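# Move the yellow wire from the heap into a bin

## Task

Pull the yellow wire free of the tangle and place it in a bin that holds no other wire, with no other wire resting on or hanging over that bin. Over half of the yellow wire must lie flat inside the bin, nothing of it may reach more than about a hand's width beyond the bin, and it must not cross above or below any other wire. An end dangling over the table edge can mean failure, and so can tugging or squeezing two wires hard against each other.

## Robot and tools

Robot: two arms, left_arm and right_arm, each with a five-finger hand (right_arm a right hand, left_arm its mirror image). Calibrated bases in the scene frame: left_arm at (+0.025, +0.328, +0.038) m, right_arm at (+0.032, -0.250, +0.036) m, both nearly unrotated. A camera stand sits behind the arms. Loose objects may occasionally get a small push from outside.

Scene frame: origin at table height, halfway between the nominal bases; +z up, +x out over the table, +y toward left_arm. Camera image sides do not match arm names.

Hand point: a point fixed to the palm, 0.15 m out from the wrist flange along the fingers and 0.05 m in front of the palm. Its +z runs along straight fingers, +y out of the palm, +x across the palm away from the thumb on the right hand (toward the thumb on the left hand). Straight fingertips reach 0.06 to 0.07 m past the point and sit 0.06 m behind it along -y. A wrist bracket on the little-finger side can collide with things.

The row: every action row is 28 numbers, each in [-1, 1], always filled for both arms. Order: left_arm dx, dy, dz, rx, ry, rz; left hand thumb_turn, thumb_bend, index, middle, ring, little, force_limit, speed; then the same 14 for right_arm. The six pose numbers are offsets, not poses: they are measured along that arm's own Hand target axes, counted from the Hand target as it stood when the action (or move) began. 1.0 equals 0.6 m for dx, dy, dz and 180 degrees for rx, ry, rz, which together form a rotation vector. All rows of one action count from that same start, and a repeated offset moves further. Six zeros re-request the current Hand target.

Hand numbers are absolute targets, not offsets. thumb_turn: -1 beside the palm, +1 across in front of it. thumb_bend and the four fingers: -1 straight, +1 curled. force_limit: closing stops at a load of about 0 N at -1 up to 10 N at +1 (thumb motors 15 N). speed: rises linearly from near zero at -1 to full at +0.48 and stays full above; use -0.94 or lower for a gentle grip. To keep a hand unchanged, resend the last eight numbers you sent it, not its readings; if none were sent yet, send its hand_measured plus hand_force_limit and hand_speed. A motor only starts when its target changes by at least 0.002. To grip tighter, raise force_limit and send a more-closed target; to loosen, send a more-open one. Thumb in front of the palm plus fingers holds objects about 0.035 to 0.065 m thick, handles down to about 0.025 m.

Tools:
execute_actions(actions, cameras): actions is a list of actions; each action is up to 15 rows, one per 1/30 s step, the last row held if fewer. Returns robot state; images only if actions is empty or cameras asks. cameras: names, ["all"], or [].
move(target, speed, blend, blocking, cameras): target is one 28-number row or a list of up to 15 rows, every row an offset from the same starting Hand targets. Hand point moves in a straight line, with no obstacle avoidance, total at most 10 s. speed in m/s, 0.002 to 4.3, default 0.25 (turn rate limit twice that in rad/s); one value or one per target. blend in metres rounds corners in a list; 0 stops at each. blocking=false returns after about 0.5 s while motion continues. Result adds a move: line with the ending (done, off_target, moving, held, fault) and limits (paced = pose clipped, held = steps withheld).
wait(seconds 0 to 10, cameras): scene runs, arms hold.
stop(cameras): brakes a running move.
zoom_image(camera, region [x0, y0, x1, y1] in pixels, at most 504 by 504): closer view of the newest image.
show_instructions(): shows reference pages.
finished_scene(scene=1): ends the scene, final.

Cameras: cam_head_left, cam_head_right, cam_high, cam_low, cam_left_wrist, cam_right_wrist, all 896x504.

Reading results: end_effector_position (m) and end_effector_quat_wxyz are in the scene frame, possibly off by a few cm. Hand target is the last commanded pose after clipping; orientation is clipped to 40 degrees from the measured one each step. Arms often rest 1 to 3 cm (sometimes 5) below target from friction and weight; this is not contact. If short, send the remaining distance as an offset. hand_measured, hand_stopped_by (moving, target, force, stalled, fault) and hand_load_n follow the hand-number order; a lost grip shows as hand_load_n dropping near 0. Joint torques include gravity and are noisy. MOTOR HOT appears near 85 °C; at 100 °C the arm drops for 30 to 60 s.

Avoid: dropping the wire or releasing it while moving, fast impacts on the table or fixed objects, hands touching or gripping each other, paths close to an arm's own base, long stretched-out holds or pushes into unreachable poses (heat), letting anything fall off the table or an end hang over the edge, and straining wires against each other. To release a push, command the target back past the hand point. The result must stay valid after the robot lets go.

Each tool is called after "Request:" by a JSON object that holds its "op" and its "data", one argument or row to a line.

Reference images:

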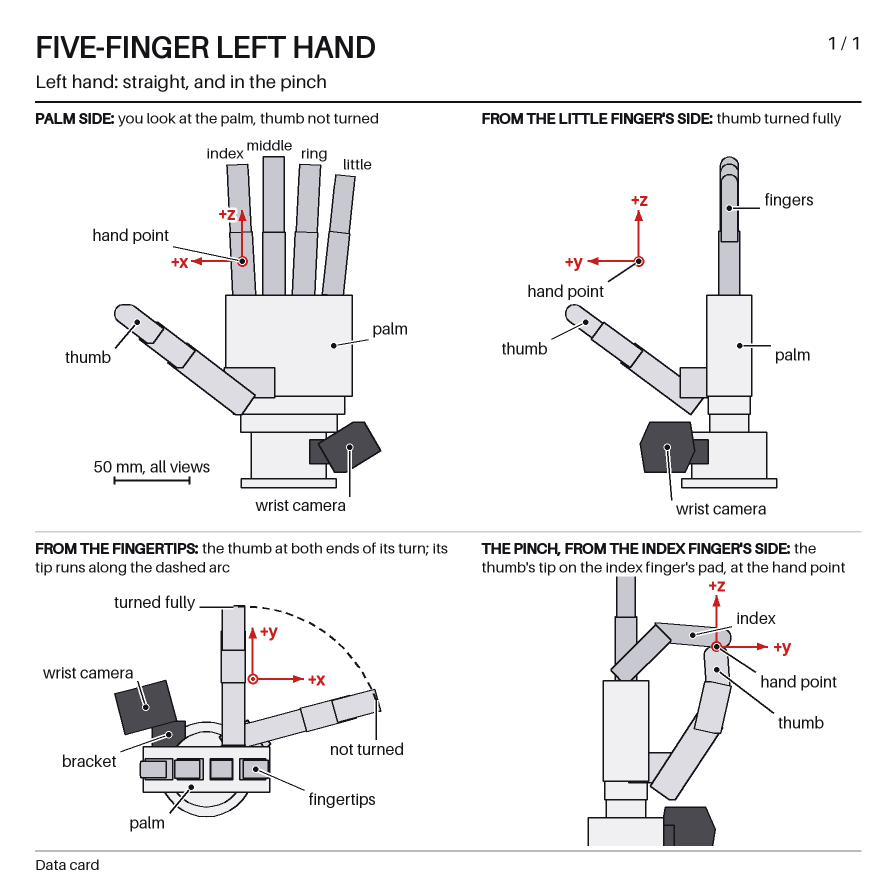

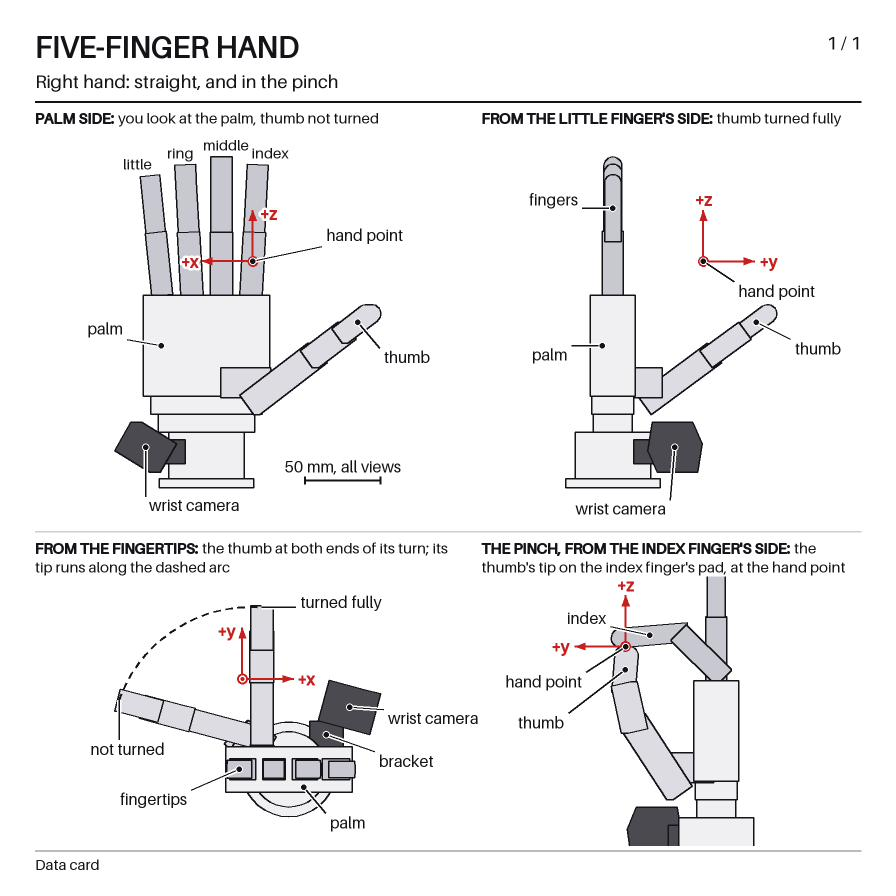

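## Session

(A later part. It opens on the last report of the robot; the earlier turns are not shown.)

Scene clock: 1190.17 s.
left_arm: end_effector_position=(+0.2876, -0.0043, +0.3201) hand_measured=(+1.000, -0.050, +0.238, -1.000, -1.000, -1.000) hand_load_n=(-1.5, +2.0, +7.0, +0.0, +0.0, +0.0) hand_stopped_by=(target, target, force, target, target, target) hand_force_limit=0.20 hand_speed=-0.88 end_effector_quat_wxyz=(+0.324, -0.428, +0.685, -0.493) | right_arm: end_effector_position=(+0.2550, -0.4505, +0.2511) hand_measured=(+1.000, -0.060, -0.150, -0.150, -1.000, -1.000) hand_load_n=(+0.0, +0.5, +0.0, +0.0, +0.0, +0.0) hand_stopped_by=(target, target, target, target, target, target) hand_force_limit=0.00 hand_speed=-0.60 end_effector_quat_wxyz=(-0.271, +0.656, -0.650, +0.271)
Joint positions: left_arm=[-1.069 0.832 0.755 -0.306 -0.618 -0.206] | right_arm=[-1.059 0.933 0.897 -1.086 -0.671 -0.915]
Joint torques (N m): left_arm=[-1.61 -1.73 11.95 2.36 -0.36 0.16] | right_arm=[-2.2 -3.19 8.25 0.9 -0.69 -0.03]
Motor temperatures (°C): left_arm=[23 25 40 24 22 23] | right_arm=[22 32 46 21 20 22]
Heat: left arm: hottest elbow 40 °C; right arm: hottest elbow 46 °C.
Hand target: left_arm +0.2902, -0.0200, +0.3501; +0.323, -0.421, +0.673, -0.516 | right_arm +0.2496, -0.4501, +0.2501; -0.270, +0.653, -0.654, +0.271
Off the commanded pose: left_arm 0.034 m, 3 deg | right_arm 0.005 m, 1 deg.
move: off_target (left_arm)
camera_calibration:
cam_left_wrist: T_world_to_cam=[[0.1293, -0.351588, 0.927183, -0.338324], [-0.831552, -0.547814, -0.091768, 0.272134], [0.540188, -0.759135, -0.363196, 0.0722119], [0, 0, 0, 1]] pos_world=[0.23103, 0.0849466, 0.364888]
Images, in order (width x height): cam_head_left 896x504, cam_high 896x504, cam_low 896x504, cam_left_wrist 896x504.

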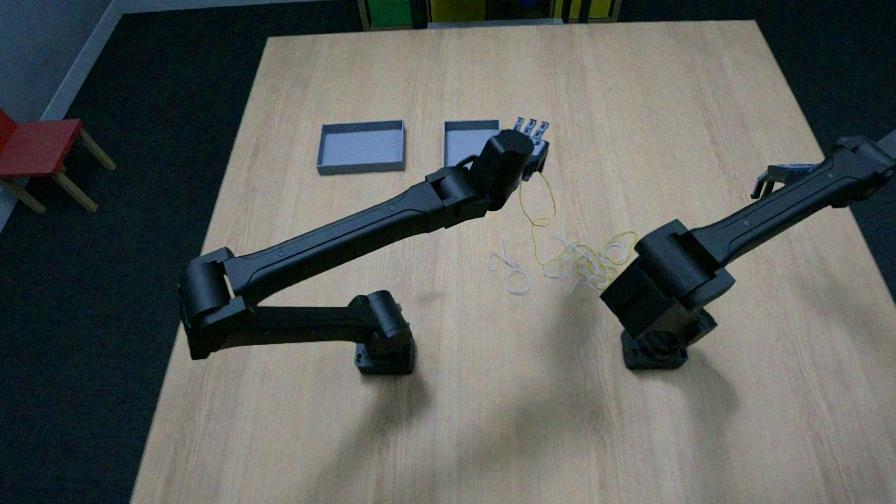

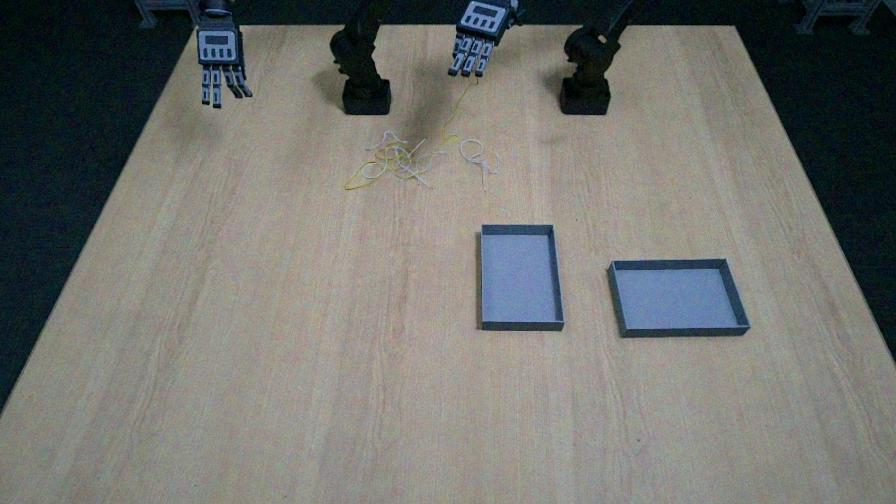

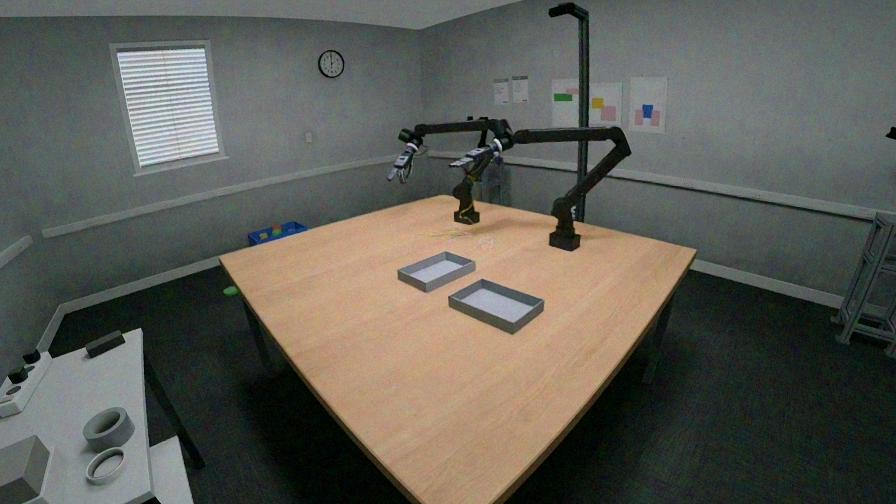

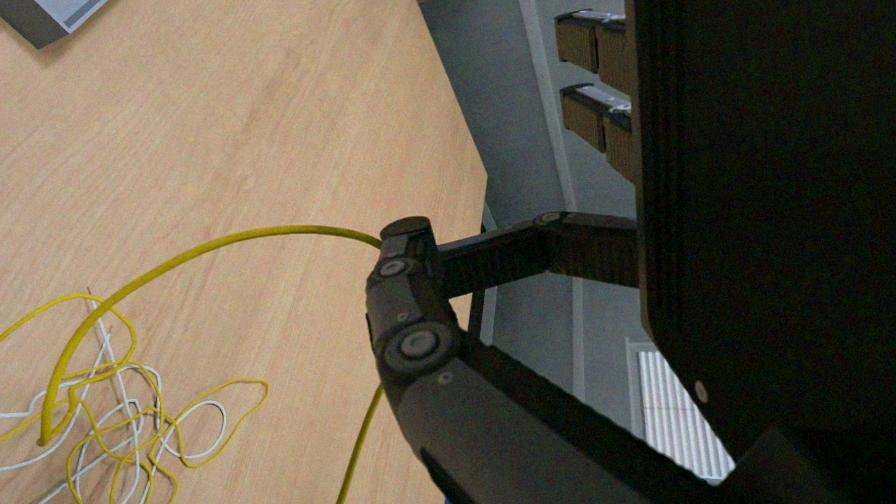

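Request:
{"op": "move", "data": {
  "target": [0.0677,-0.1743,0.0063,0.0833,0,0, 1.0,-0.05,0.45,-1.0,-1,-1,0.2,-0.88, 0,0,0,0,0,0, 1.0,-0.06,-0.15,-0.15,-1,-1,0,-0.6],
  "speed": 0.08,
  "cameras": ["cam_left_wrist","cam_head_left","cam_high"]
}}

Request:
{"op": "zoom_image", "data": {
  "camera": "cam_high",
  "region": [320, 0, 560, 220]
}}

Request:
{"op": "zoom_image", "data": {
  "camera": "cam_head_left",
  "region": [470, 120, 670, 320]
}}

Scene clock: 1201.90 s.
left_arm: end_effector_position=(+0.3009, -0.0572, +0.4191) hand_measured=(+1.000, -0.050, +0.238, -1.000, -1.000, -1.000) hand_load_n=(-1.5, +1.5, +6.5, +0.0, +0.0, +0.0) hand_stopped_by=(target, target, force, target, target, target) hand_force_limit=0.20 hand_speed=-0.88 end_effector_quat_wxyz=(+0.378, -0.379, +0.615, -0.579) | right_arm: end_effector_position=(+0.2550, -0.4505, +0.2511) hand_measured=(+1.000, -0.060, -0.150, -0.150, -1.000, -1.000) hand_load_n=(+0.0, +0.0, +0.0, +0.0, +0.0, +0.0) hand_stopped_by=(target, target, target, target, target, target) hand_force_limit=0.00 hand_speed=-0.60 end_effector_quat_wxyz=(-0.271, +0.656, -0.650, +0.271)
Joint positions: left_arm=[-1.158 0.915 0.87 -0.015 -0.733 -0.014] | right_arm=[-1.059 0.933 0.897 -1.086 -0.671 -0.915]
Joint torques (N m): left_arm=[-1.73 -2.84 12.04 2.45 -0.17 0.16] | right_arm=[-2.2 -3.19 8.25 0.88 -0.69 -0.03]
Motor temperatures (°C): left_arm=[23 25 45 24 22 23] | right_arm=[22 32 45 21 20 22]
Heat: left arm: hottest elbow 45 °C; right arm: hottest elbow 45 °C.
Hand target: left_arm +0.3001, -0.0699, +0.4500; +0.375, -0.375, +0.600, -0.599 | right_arm +0.2496, -0.4501, +0.2501; -0.270, +0.653, -0.654, +0.271
Off the commanded pose: left_arm 0.033 m, 3 deg | right_arm 0.005 m, 1 deg.
move: off_target (left_arm)
camera_calibration:
cam_left_wrist: T_world_to_cam=[[-0.10343, -0.247622, 0.96332, -0.389632], [-0.797924, -0.557566, -0.228994, 0.310105], [0.593818, -0.792341, -0.139915, -0.0508505], [0, 0, 0, 1]] pos_world=[0.237336, 0.0361315, 0.439237]
Images, in order (width x height): cam_head_left 896x504, cam_high 896x504, cam_left_wrist 896x504.

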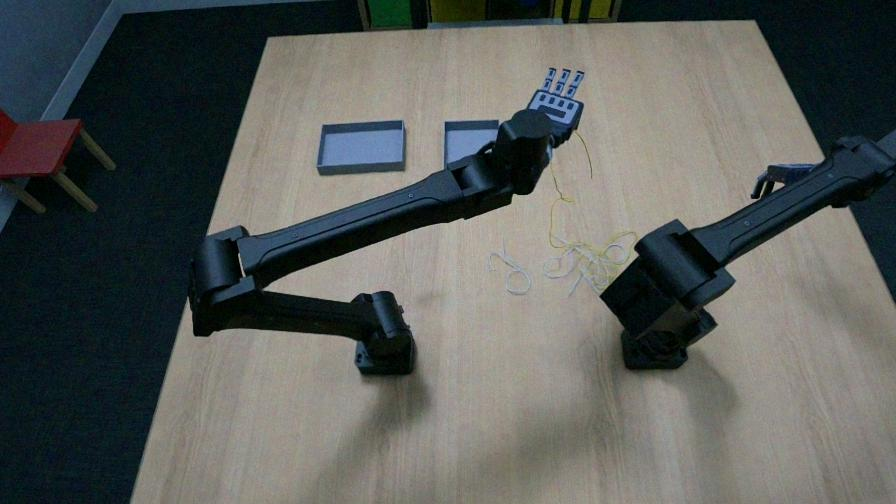

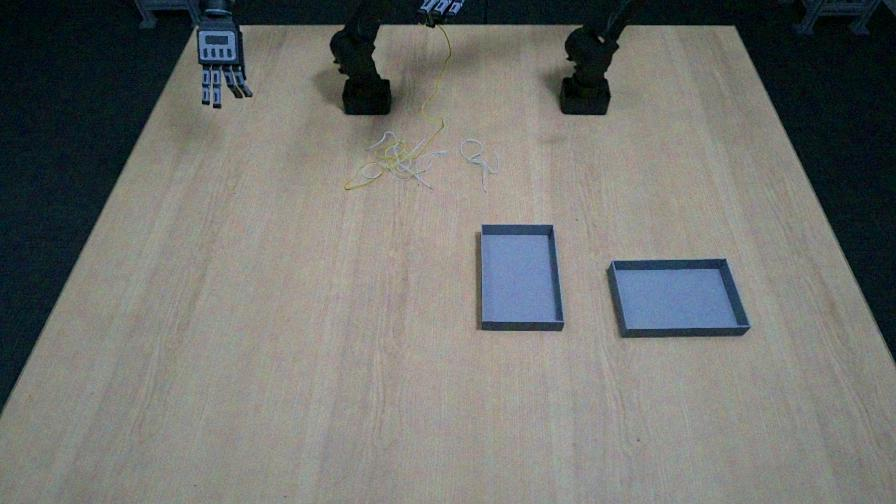

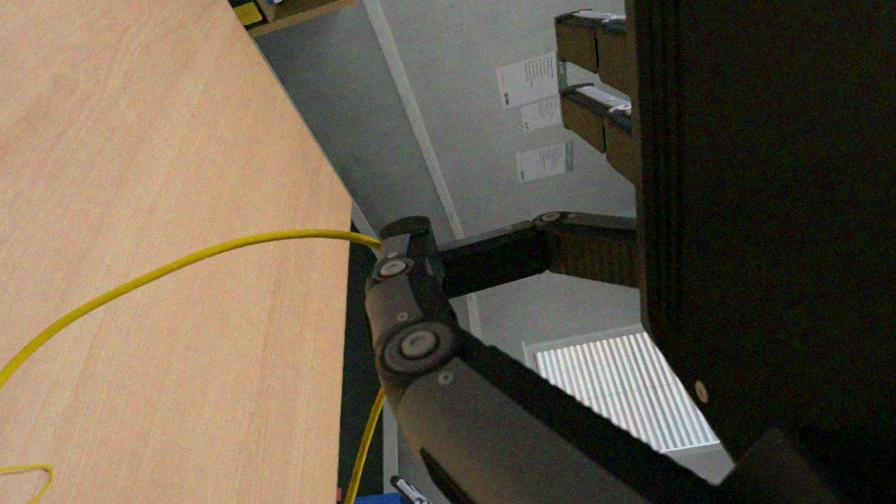

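Scaled by 2.100 from the camera's 896x504 image, which has a finer 1280x720 frame.

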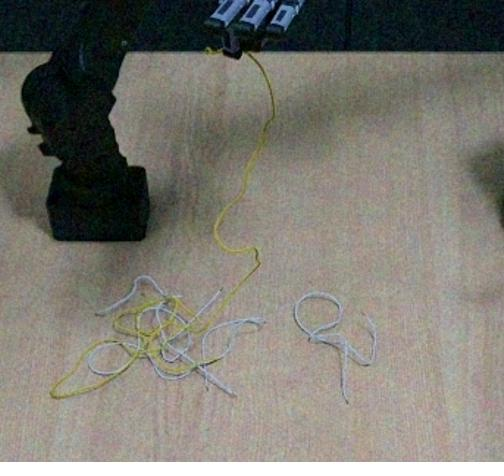

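Scaled by 2.520 from the camera's 896x504 image, which has a finer 1280x720 frame.

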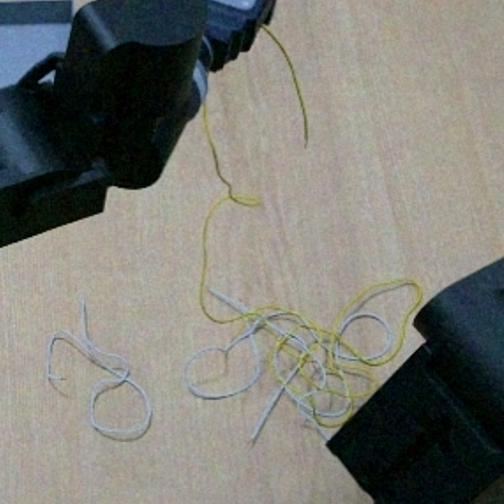

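Request:
{"op": "move", "data": {
  "target": [0.0749,-0.25,0.0367,0.0833,0,0, 1.0,-0.05,0.45,-1.0,-1,-1,0.2,-0.88, 0,0,0,0,0,0, 1.0,-0.06,-0.15,-0.15,-1,-1,0,-0.6],
  "speed": 0.08,
  "cameras": ["cam_head_left","cam_high","cam_low"]
}}

Request:
{"op": "zoom_image", "data": {
  "camera": "cam_high",
  "region": [320, 0, 560, 220]
}}

Request:
{"op": "zoom_image", "data": {
  "camera": "cam_head_left",
  "region": [470, 120, 670, 320]
}}

Scene clock: 1216.73 s.
left_arm: end_effector_position=(+0.3049, -0.1121, +0.5706) hand_measured=(+1.000, -0.050, +0.238, -1.000, -1.000, -1.000) hand_load_n=(-1.5, +2.0, +6.5, +0.0, +0.0, +0.0) hand_stopped_by=(target, target, force, target, target, target) hand_force_limit=0.20 hand_speed=-0.88 end_effector_quat_wxyz=(-0.425, +0.325, -0.534, +0.655) | right_arm: end_effector_position=(+0.2550, -0.4505, +0.2511) hand_measured=(+1.000, -0.060, -0.150, -0.150, -1.000, -1.000) hand_load_n=(+0.0, +0.0, +0.0, +0.0, +0.0, +0.0) hand_stopped_by=(target, target, target, target, target, target) hand_force_limit=0.00 hand_speed=-0.60 end_effector_quat_wxyz=(-0.271, +0.656, -0.650, +0.271)
Joint positions: left_arm=[-1.228 1.051 1.139 0.223 -0.772 0.25] | right_arm=[-1.059 0.933 0.897 -1.086 -0.671 -0.915]
Joint torques (N m): left_arm=[-1.61 -4.19 11.84 2.21 0.24 0.14] | right_arm=[-2.14 -3.25 8.24 0.9 -0.69 -0.03]
Heat: left arm: hottest elbow 45 °C; right arm: hottest elbow 45 °C.
Hand target: left_arm +0.3003, -0.1200, +0.6001; -0.421, +0.323, -0.516, +0.672 | right_arm +0.2496, -0.4501, +0.2501; -0.270, +0.653, -0.654, +0.271
Off the commanded pose: left_arm 0.031 m, 3 deg | right_arm 0.005 m, 1 deg.
move: off_target (left_arm)
Images, in order (width x height): cam_head_left 896x504, cam_high 896x504, cam_low 896x504.

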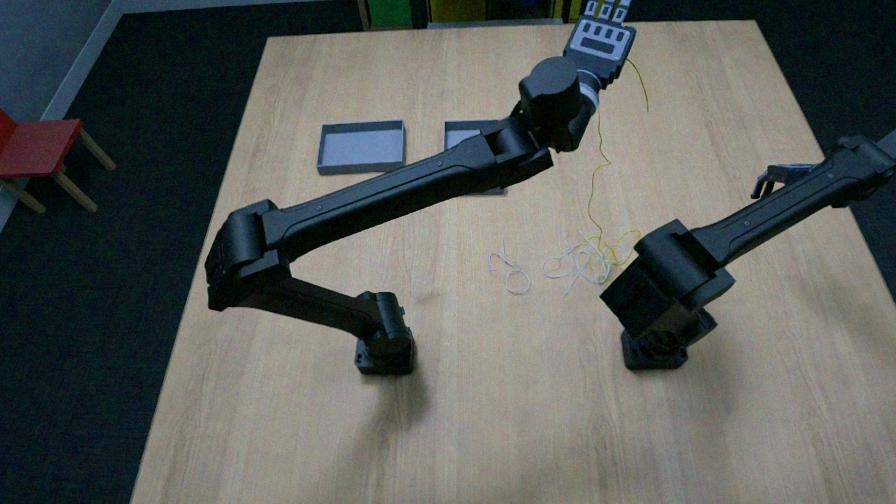

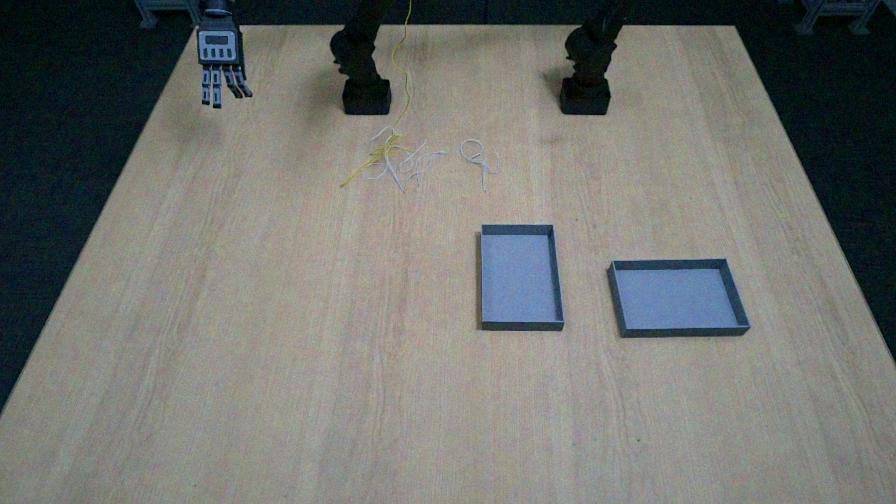

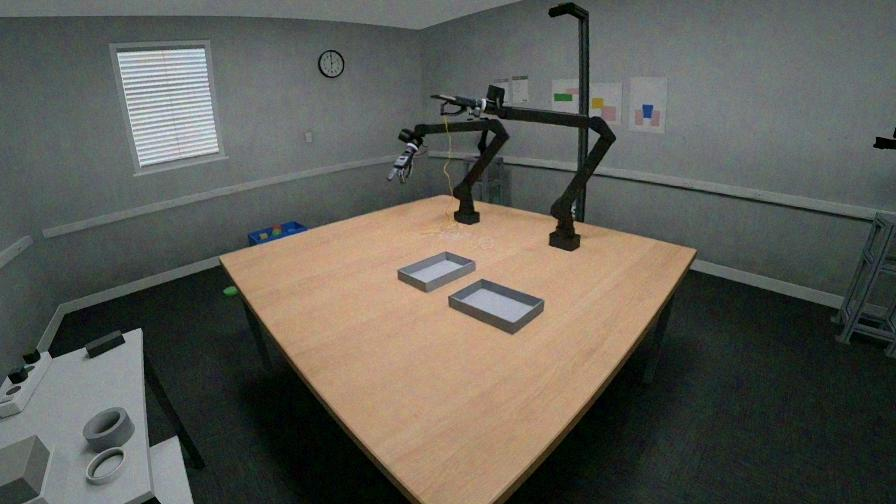

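Scaled by 2.100 from the camera's 896x504 image, which has a finer 1280x720 frame.

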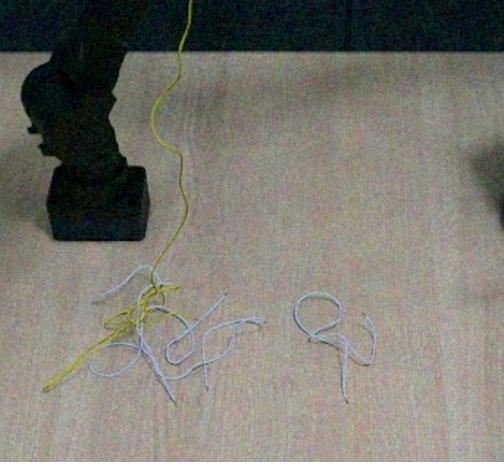

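Scaled by 2.520 from the camera's 896x504 image, which has a finer 1280x720 frame.

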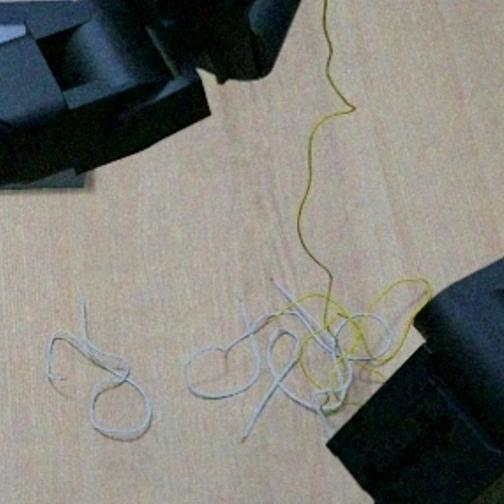

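Request:
{"op": "move", "data": {
  "target": [0.0599,-0.3144,0.1146,0,0,0, 1.0,-0.05,0.45,-1.0,-1,-1,0.2,-0.88, 0,0,0,0,0,0, 1.0,-0.06,-0.15,-0.15,-1,-1,0,-0.6],
  "speed": 0.1,
  "cameras": ["cam_head_left","cam_head_right","cam_high","cam_low"]
}}

Request:
{"op": "zoom_image", "data": {
  "camera": "cam_high",
  "region": [320, 0, 560, 220]
}}

Request:
{"op": "zoom_image", "data": {
  "camera": "cam_head_left",
  "region": [470, 120, 670, 320]
}}

Scene clock: 1258.40 s.
left_arm: end_effector_position=(+0.3071, -0.1563, +0.7874) hand_measured=(+1.000, -0.050, +0.238, -1.000, -1.000, -1.000) hand_load_n=(-1.5, +1.5, +6.5, +0.0, +0.0, +0.0) hand_stopped_by=(target, target, force, target, target, target) hand_force_limit=0.20 hand_speed=-0.88 end_effector_quat_wxyz=(-0.425, +0.325, -0.519, +0.667) | right_arm: end_effector_position=(+0.2550, -0.4505, +0.2511) hand_measured=(+1.000, -0.060, -0.150, -0.150, -1.000, -1.000) hand_load_n=(+0.0, +0.0, +0.0, +0.0, +0.0, -0.5) hand_stopped_by=(target, target, target, target, target, target) hand_force_limit=0.00 hand_speed=-0.60 end_effector_quat_wxyz=(-0.271, +0.656, -0.650, +0.271)
Joint positions: left_arm=[-1.259 1.344 1.95 -0.24 -0.796 0.275] | right_arm=[-1.059 0.933 0.897 -1.086 -0.671 -0.915]
Joint torques (N m): left_arm=[-1.79 -6.83 10.04 1.09 0.12 0.07] | right_arm=[-2.14 -3.19 8.25 0.88 -0.69 -0.03]
Heat: left arm: hottest elbow 48 °C; right arm: hottest elbow 45 °C.
Hand target: left_arm +0.3004, -0.1600, +0.8003; -0.420, +0.323, -0.516, +0.673 | right_arm +0.2496, -0.4501, +0.2501; -0.270, +0.653, -0.654, +0.271
Off the commanded pose: left_arm 0.015 m, 1 deg | right_arm 0.005 m, 1 deg.
move: off_target (left_arm)
Images, in order (width x height): cam_head_left 896x504, cam_head_right 896x504, cam_high 896x504, cam_low 896x504.

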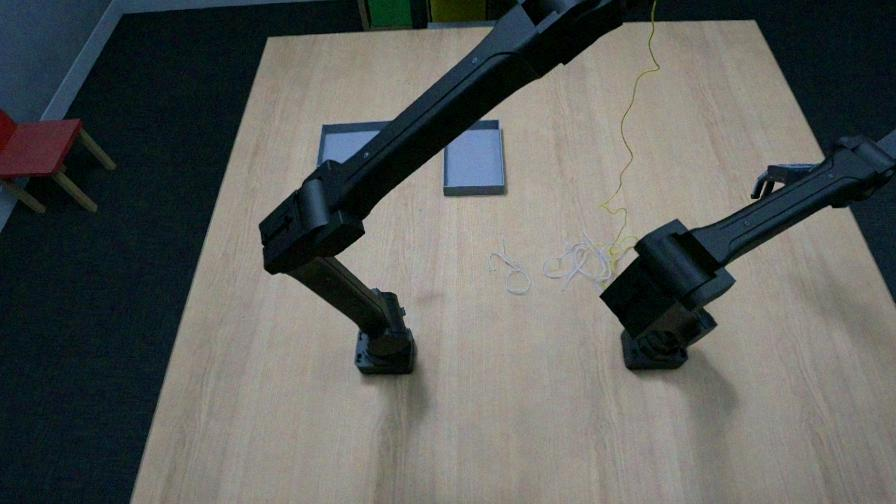

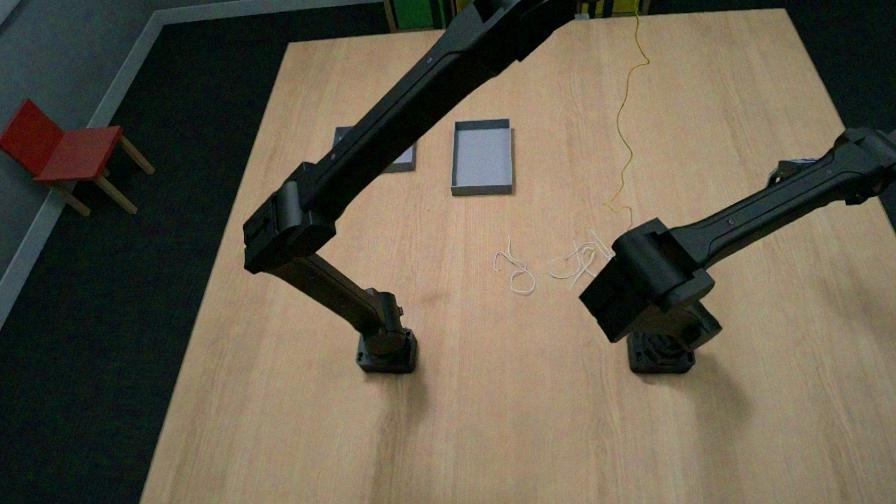

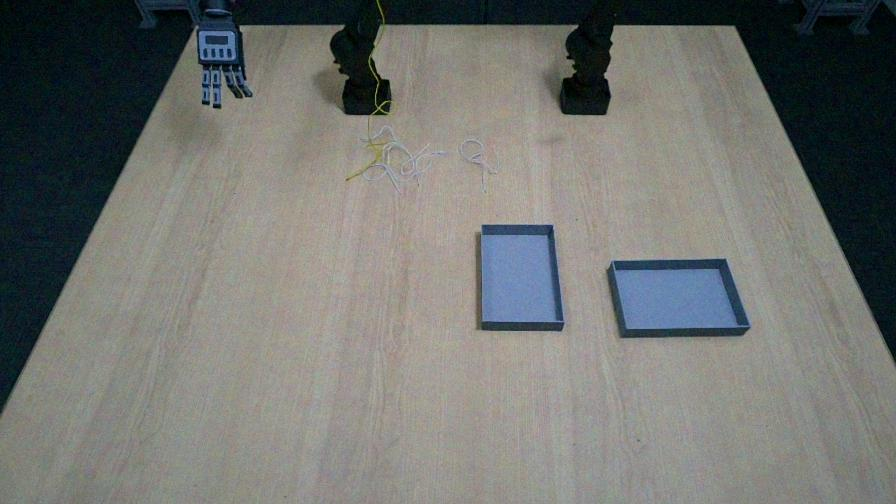

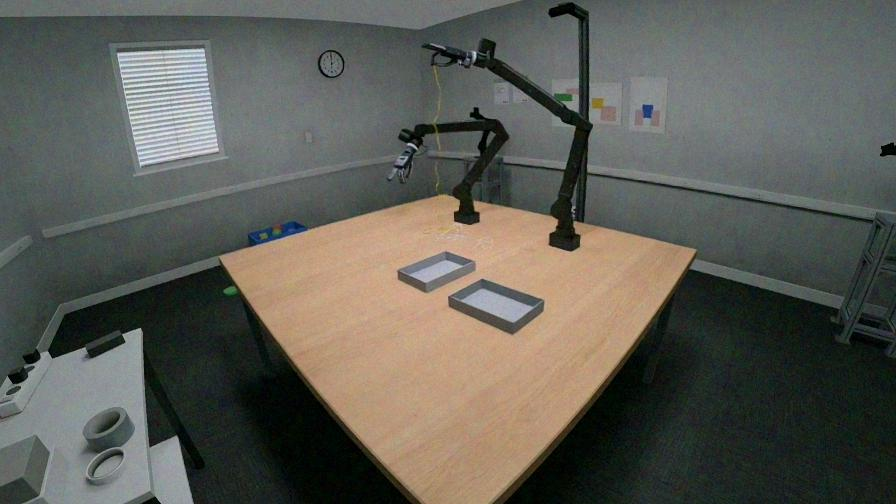

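Scaled by 2.100 from the camera's 896x504 image, which has a finer 1280x720 frame.

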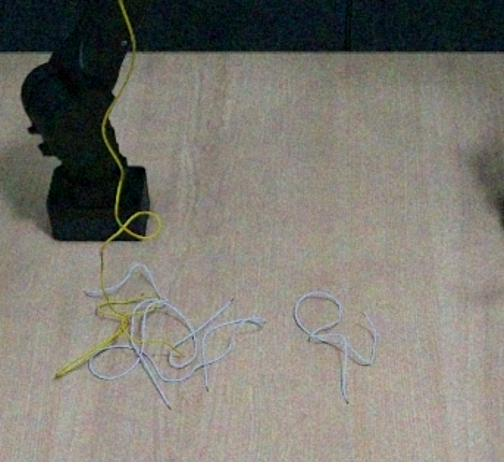

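Scaled by 2.520 from the camera's 896x504 image, which has a finer 1280x720 frame.

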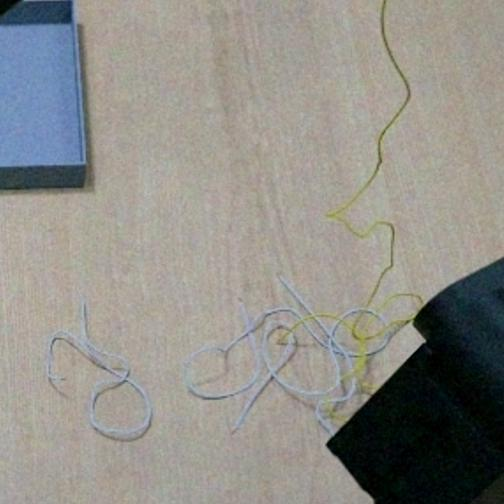

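Request:
{"op": "move", "data": {
  "target": [-0.1118,-0.1285,0.0355,0,0,0, 1.0,-0.05,0.45,-1.0,-1,-1,0.2,-0.88, 0.0833,-0.1414,0.1414,0,0,0, 1.0,-0.06,-0.15,-0.15,-1,-1,0,-0.6],
  "speed": 0.1,
  "cameras": ["cam_head_left","cam_head_right","cam_high","cam_right_wrist"]
}}

Request:
{"op": "zoom_image", "data": {
  "camera": "cam_high",
  "region": [320, 0, 560, 220]
}}

Request:
{"op": "zoom_image", "data": {
  "camera": "cam_head_left",
  "region": [470, 120, 670, 320]
}}

Scene clock: 1273.87 s.
left_arm: end_effector_position=(+0.3250, -0.1048, +0.8721) hand_measured=(+1.000, -0.050, +0.238, -1.000, -1.000, -1.000) hand_load_n=(-1.0, +1.5, +6.5, +0.0, -0.5, +0.0) hand_stopped_by=(target, target, force, target, target, target) hand_force_limit=0.20 hand_speed=-0.88 end_effector_quat_wxyz=(-0.421, +0.316, -0.524, +0.670) | right_arm: end_effector_position=(+0.3520, -0.4887, +0.2329) hand_measured=(+1.000, -0.060, -0.150, -0.150, -1.000, -1.000) hand_load_n=(+0.0, +0.0, +0.0, +0.0, +0.0, +0.0) hand_stopped_by=(target, target, target, target, target, target) hand_force_limit=0.00 hand_speed=-0.60 end_effector_quat_wxyz=(-0.271, +0.650, -0.664, +0.252)
Joint positions: left_arm=[-1.156 1.444 2.369 -0.596 -0.678 0.229] | right_arm=[-0.867 1.19 1.018 -0.866 -0.567 -0.692]
Joint torques (N m): left_arm=[0.67 -6.48 8.01 1.11 0.34 -0.09] | right_arm=[0.44 -4.89 12.57 2.04 -0.41 0.12]
Heat: left arm: hottest elbow 47 °C; right arm: hottest elbow 45 °C.
Hand target: left_arm +0.3305, -0.1000, +0.8800; -0.421, +0.323, -0.516, +0.672 | right_arm +0.3696, -0.5001, +0.2499; -0.270, +0.653, -0.654, +0.271
Off the commanded pose: left_arm 0.011 m, 1 deg | right_arm 0.027 m, 2 deg.
move: off_target (left_arm, right_arm)
camera_calibration:
cam_right_wrist: T_world_to_cam=[[-0.728571, -0.249474, -0.637924, 0.278151], [-0.516449, 0.811857, 0.27234, 0.51302], [0.449962, 0.527874, -0.720335, 0.381364], [0, 0, 0, 1]] pos_world=[0.296002, -0.54842, 0.312433]
Images, in order (width x height): cam_head_left 896x504, cam_head_right 896x504, cam_high 896x504, cam_right_wrist 896x504.

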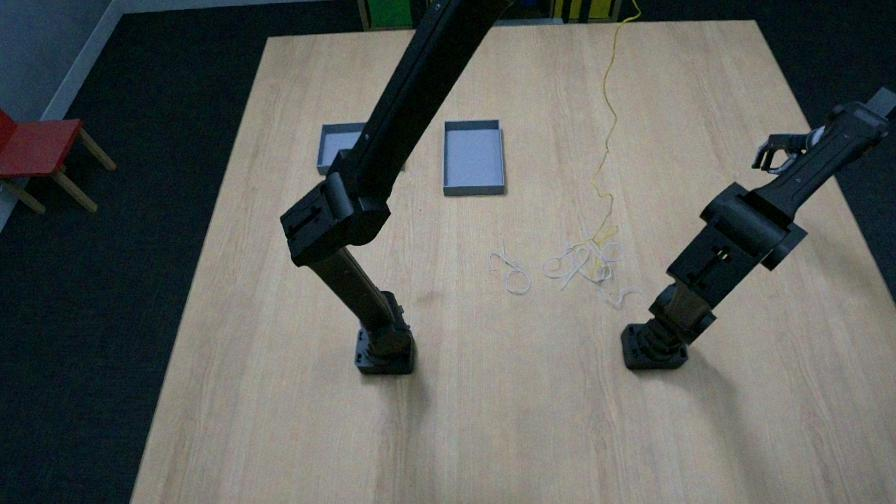

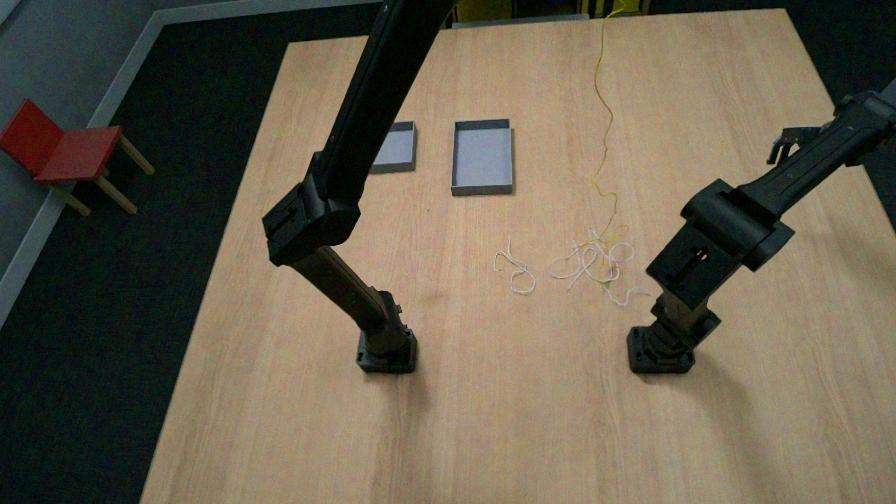

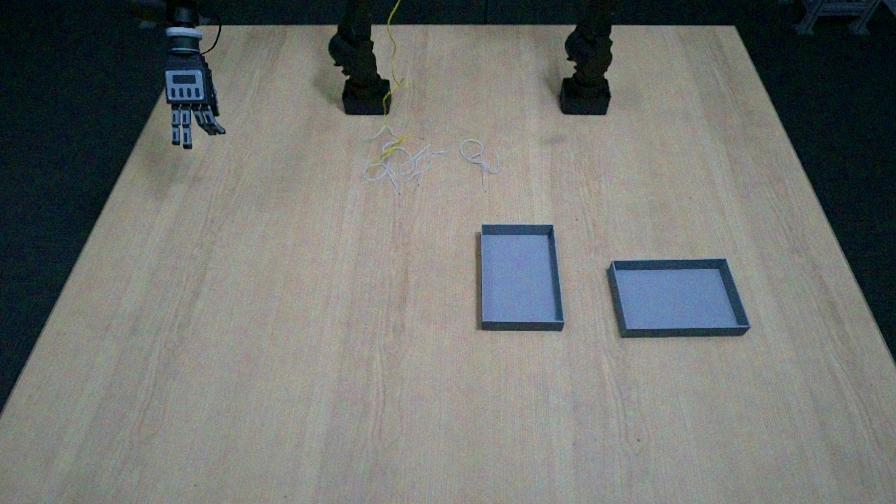

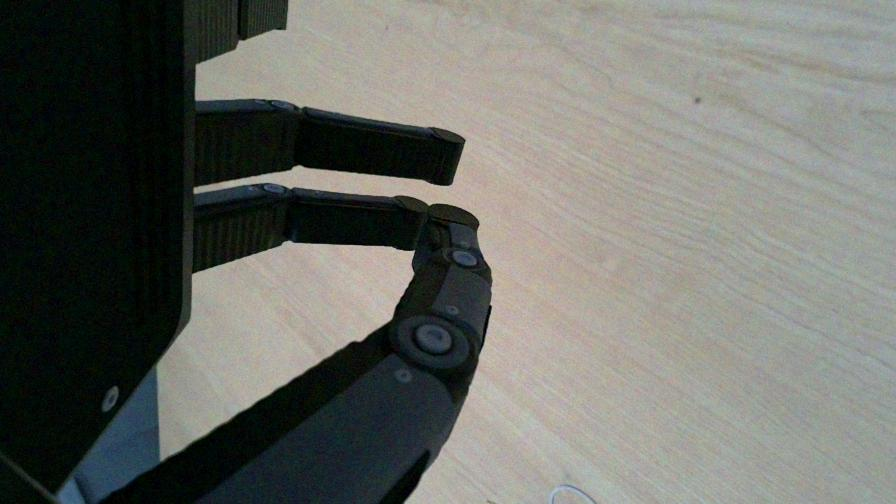

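Scaled by 2.100 from the camera's 896x504 image, which has a finer 1280x720 frame.

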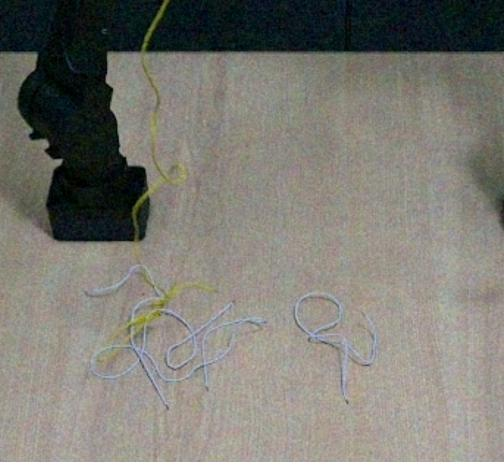

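Scaled by 2.520 from the camera's 896x504 image, which has a finer 1280x720 frame.

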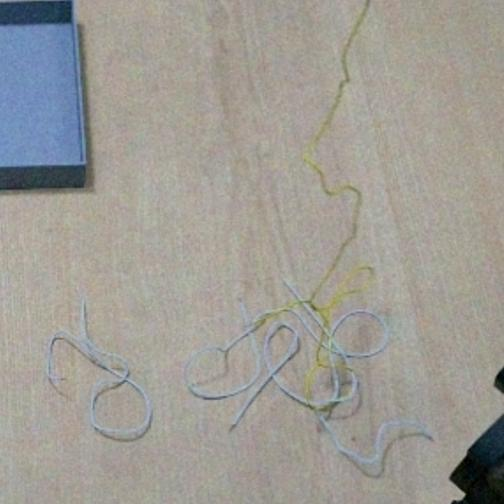

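Request:
{"op": "move", "data": {
  "target": [0,0,0,0,0,0, 1.0,-0.05,0.45,-1.0,-1,-1,0.2,-0.88, -0.1667,0.0471,-0.0471,0,-0.1728,-0.1728, 1.0,-0.06,-0.15,-0.15,-1,-1,0,-0.6],
  "speed": 0.2,
  "cameras": ["cam_head_left","cam_right_wrist"]
}}

Request:
{"op": "zoom_image", "data": {
  "camera": "cam_right_wrist",
  "region": [440, 100, 896, 504]
}}

Scene clock: 1300.87 s.
left_arm: end_effector_position=(+0.3250, -0.1048, +0.8721) hand_measured=(+1.000, -0.050, +0.238, -1.000, -1.000, -1.000) hand_load_n=(-1.5, +1.5, +6.5, +0.0, +0.0, +0.0) hand_stopped_by=(target, target, force, target, target, target) hand_force_limit=0.20 hand_speed=-0.88 end_effector_quat_wxyz=(-0.421, +0.316, -0.524, +0.670) | right_arm: end_effector_position=(+0.3170, -0.3939, +0.2381) hand_measured=(+1.000, -0.060, -0.150, -0.150, -1.000, -1.000) hand_load_n=(+0.0, +0.0, +0.5, +0.0, +0.0, +0.0) hand_stopped_by=(target, target, target, target, target, target) hand_force_limit=0.00 hand_speed=-0.60 end_effector_quat_wxyz=(-0.354, +0.845, -0.375, +0.142)
Joint positions: left_arm=[-1.156 1.444 2.369 -0.596 -0.678 0.229] | right_arm=[-0.767 1.219 1.076 -1.402 -0.782 -1.498]
Joint torques (N m): left_arm=[0.91 -6.18 7.92 1.13 0.34 -0.08] | right_arm=[0.26 -4.42 11.62 0.2 -0.83 -0.04]
Motor temperatures (°C): left_arm=[23 25 46 24 22 23] | right_arm=[22 32 51 21 20 22]
Heat: left arm: hottest elbow 46 °C; right arm: hottest elbow 51 °C.
Hand target: left_arm +0.3305, -0.1000, +0.8800; -0.421, +0.323, -0.516, +0.672 | right_arm +0.3298, -0.4001, +0.2499; -0.352, +0.850, -0.362, +0.150
Off the commanded pose: left_arm 0.011 m, 1 deg | right_arm 0.018 m, 2 deg.
move: off_target (left_arm, right_arm)
camera_calibration:
cam_right_wrist: T_world_to_cam=[[-0.344331, -0.673519, -0.65407, -0.00539102], [-0.938675, 0.233594, 0.253619, 0.327098], [-0.0180302, 0.701288, -0.71265, 0.565626], [0, 0, 0, 1]] pos_world=[0.315381, -0.476706, 0.316609]
Images, in order (width x height): cam_head_left 896x504, cam_right_wrist 896x504.

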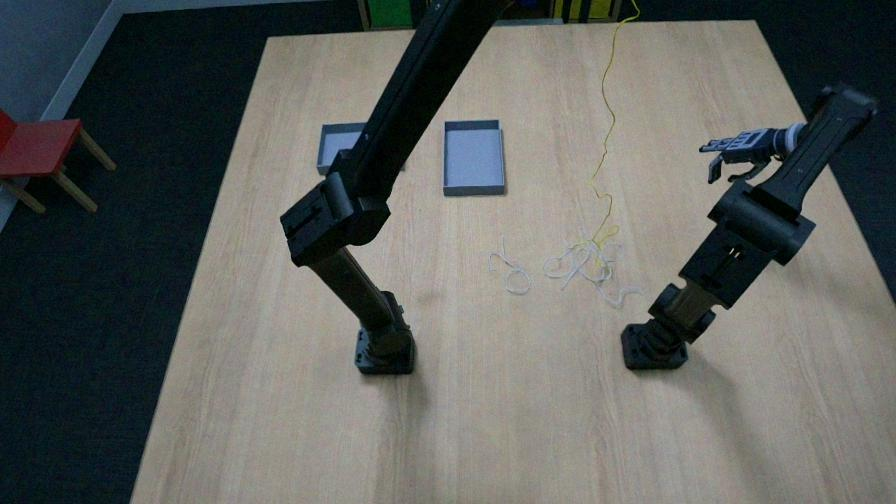

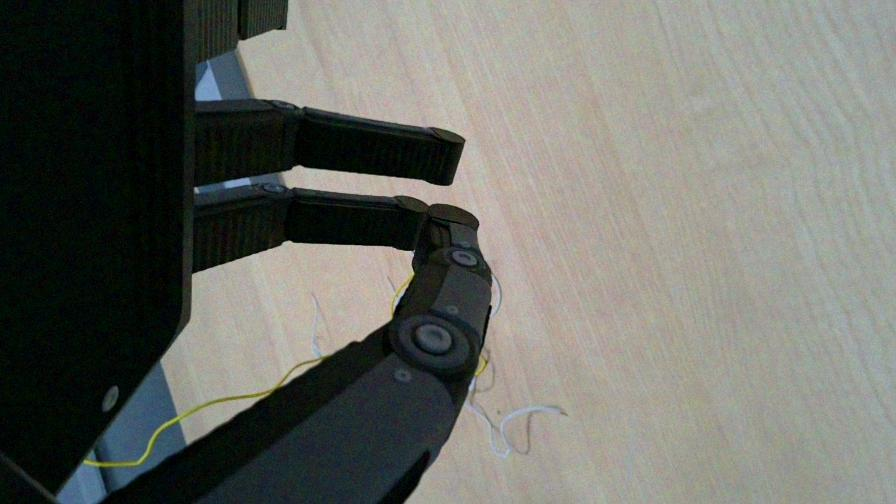

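Scaled by 1.105 from the camera's 896x504 image, which has a finer 1280x720 frame.

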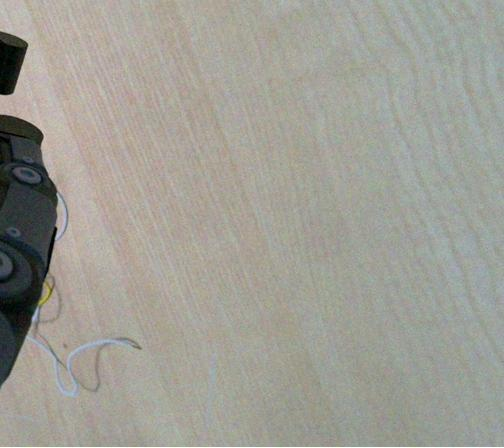

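Request:
{"op": "move", "data": {
  "target": [0,0,0,0,0,0, 1.0,-0.05,0.45,-1.0,-1,-1,0.2,-0.88, 0,0,0,0,0,0, -1.0,-1.0,-1,-1,-1,-1,0,0.2],
  "speed": 0.2,
  "cameras": ["cam_right_wrist"]
}}

Request:
{"op": "zoom_image", "data": {
  "camera": "cam_right_wrist",
  "region": [200, 220, 600, 504]
}}

Scene clock: 1307.63 s.
left_arm: end_effector_position=(+0.3250, -0.1048, +0.8721) hand_measured=(+1.000, -0.050, +0.238, -1.000, -1.000, -1.000) hand_load_n=(-1.5, +1.5, +6.5, +0.0, +0.0, +0.0) hand_stopped_by=(target, target, force, target, target, target) hand_force_limit=0.20 hand_speed=-0.88 end_effector_quat_wxyz=(-0.421, +0.316, -0.524, +0.670) | right_arm: end_effector_position=(+0.3172, -0.3939, +0.2381) hand_measured=(-1.000, -1.000, -1.000, -1.000, -1.000, -1.000) hand_load_n=(+0.0, +0.0, +0.0, +0.0, +0.0, +0.0) hand_stopped_by=(target, target, target, target, target, target) hand_force_limit=0.00 hand_speed=0.20 end_effector_quat_wxyz=(-0.354, +0.845, -0.374, +0.142)
Joint positions: left_arm=[-1.156 1.444 2.369 -0.596 -0.678 0.229] | right_arm=[-0.767 1.219 1.076 -1.402 -0.783 -1.499]
Joint torques (N m): left_arm=[0.91 -6.3 7.94 1.09 0.32 -0.08] | right_arm=[0.32 -4.42 11.59 0.16 -0.82 -0.02]
Heat: left arm: hottest elbow 45 °C; right arm: hottest elbow 51 °C.
Hand target: left_arm +0.3305, -0.1000, +0.8800; -0.421, +0.323, -0.516, +0.672 | right_arm +0.3298, -0.4001, +0.2499; -0.352, +0.850, -0.362, +0.150
Off the commanded pose: left_arm 0.011 m, 1 deg | right_arm 0.018 m, 2 deg.
move: off_target (left_arm, right_arm)
camera_calibration:
cam_right_wrist: T_world_to_cam=[[-0.343256, -0.673648, -0.654502, -0.00558745], [-0.939068, 0.232753, 0.252937, 0.327225], [-0.0180529, 0.701444, -0.712495, 0.565663], [0, 0, 0, 1]] pos_world=[0.31558, -0.476708, 0.316608]
Images, in order (width x height): cam_right_wrist 896x504.

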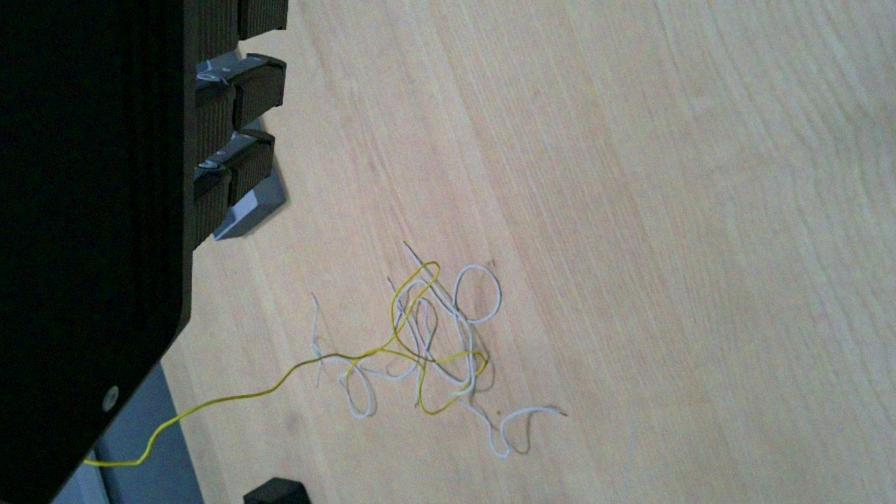

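Scaled by 1.260 from the camera's 896x504 image, which has a finer 1280x720 frame.

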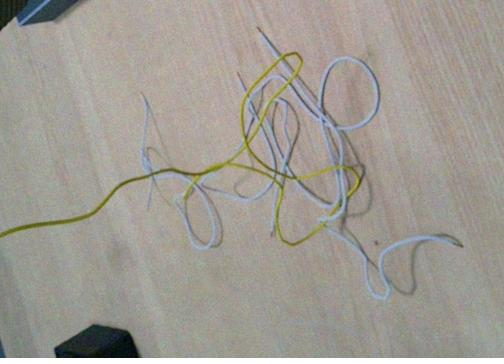

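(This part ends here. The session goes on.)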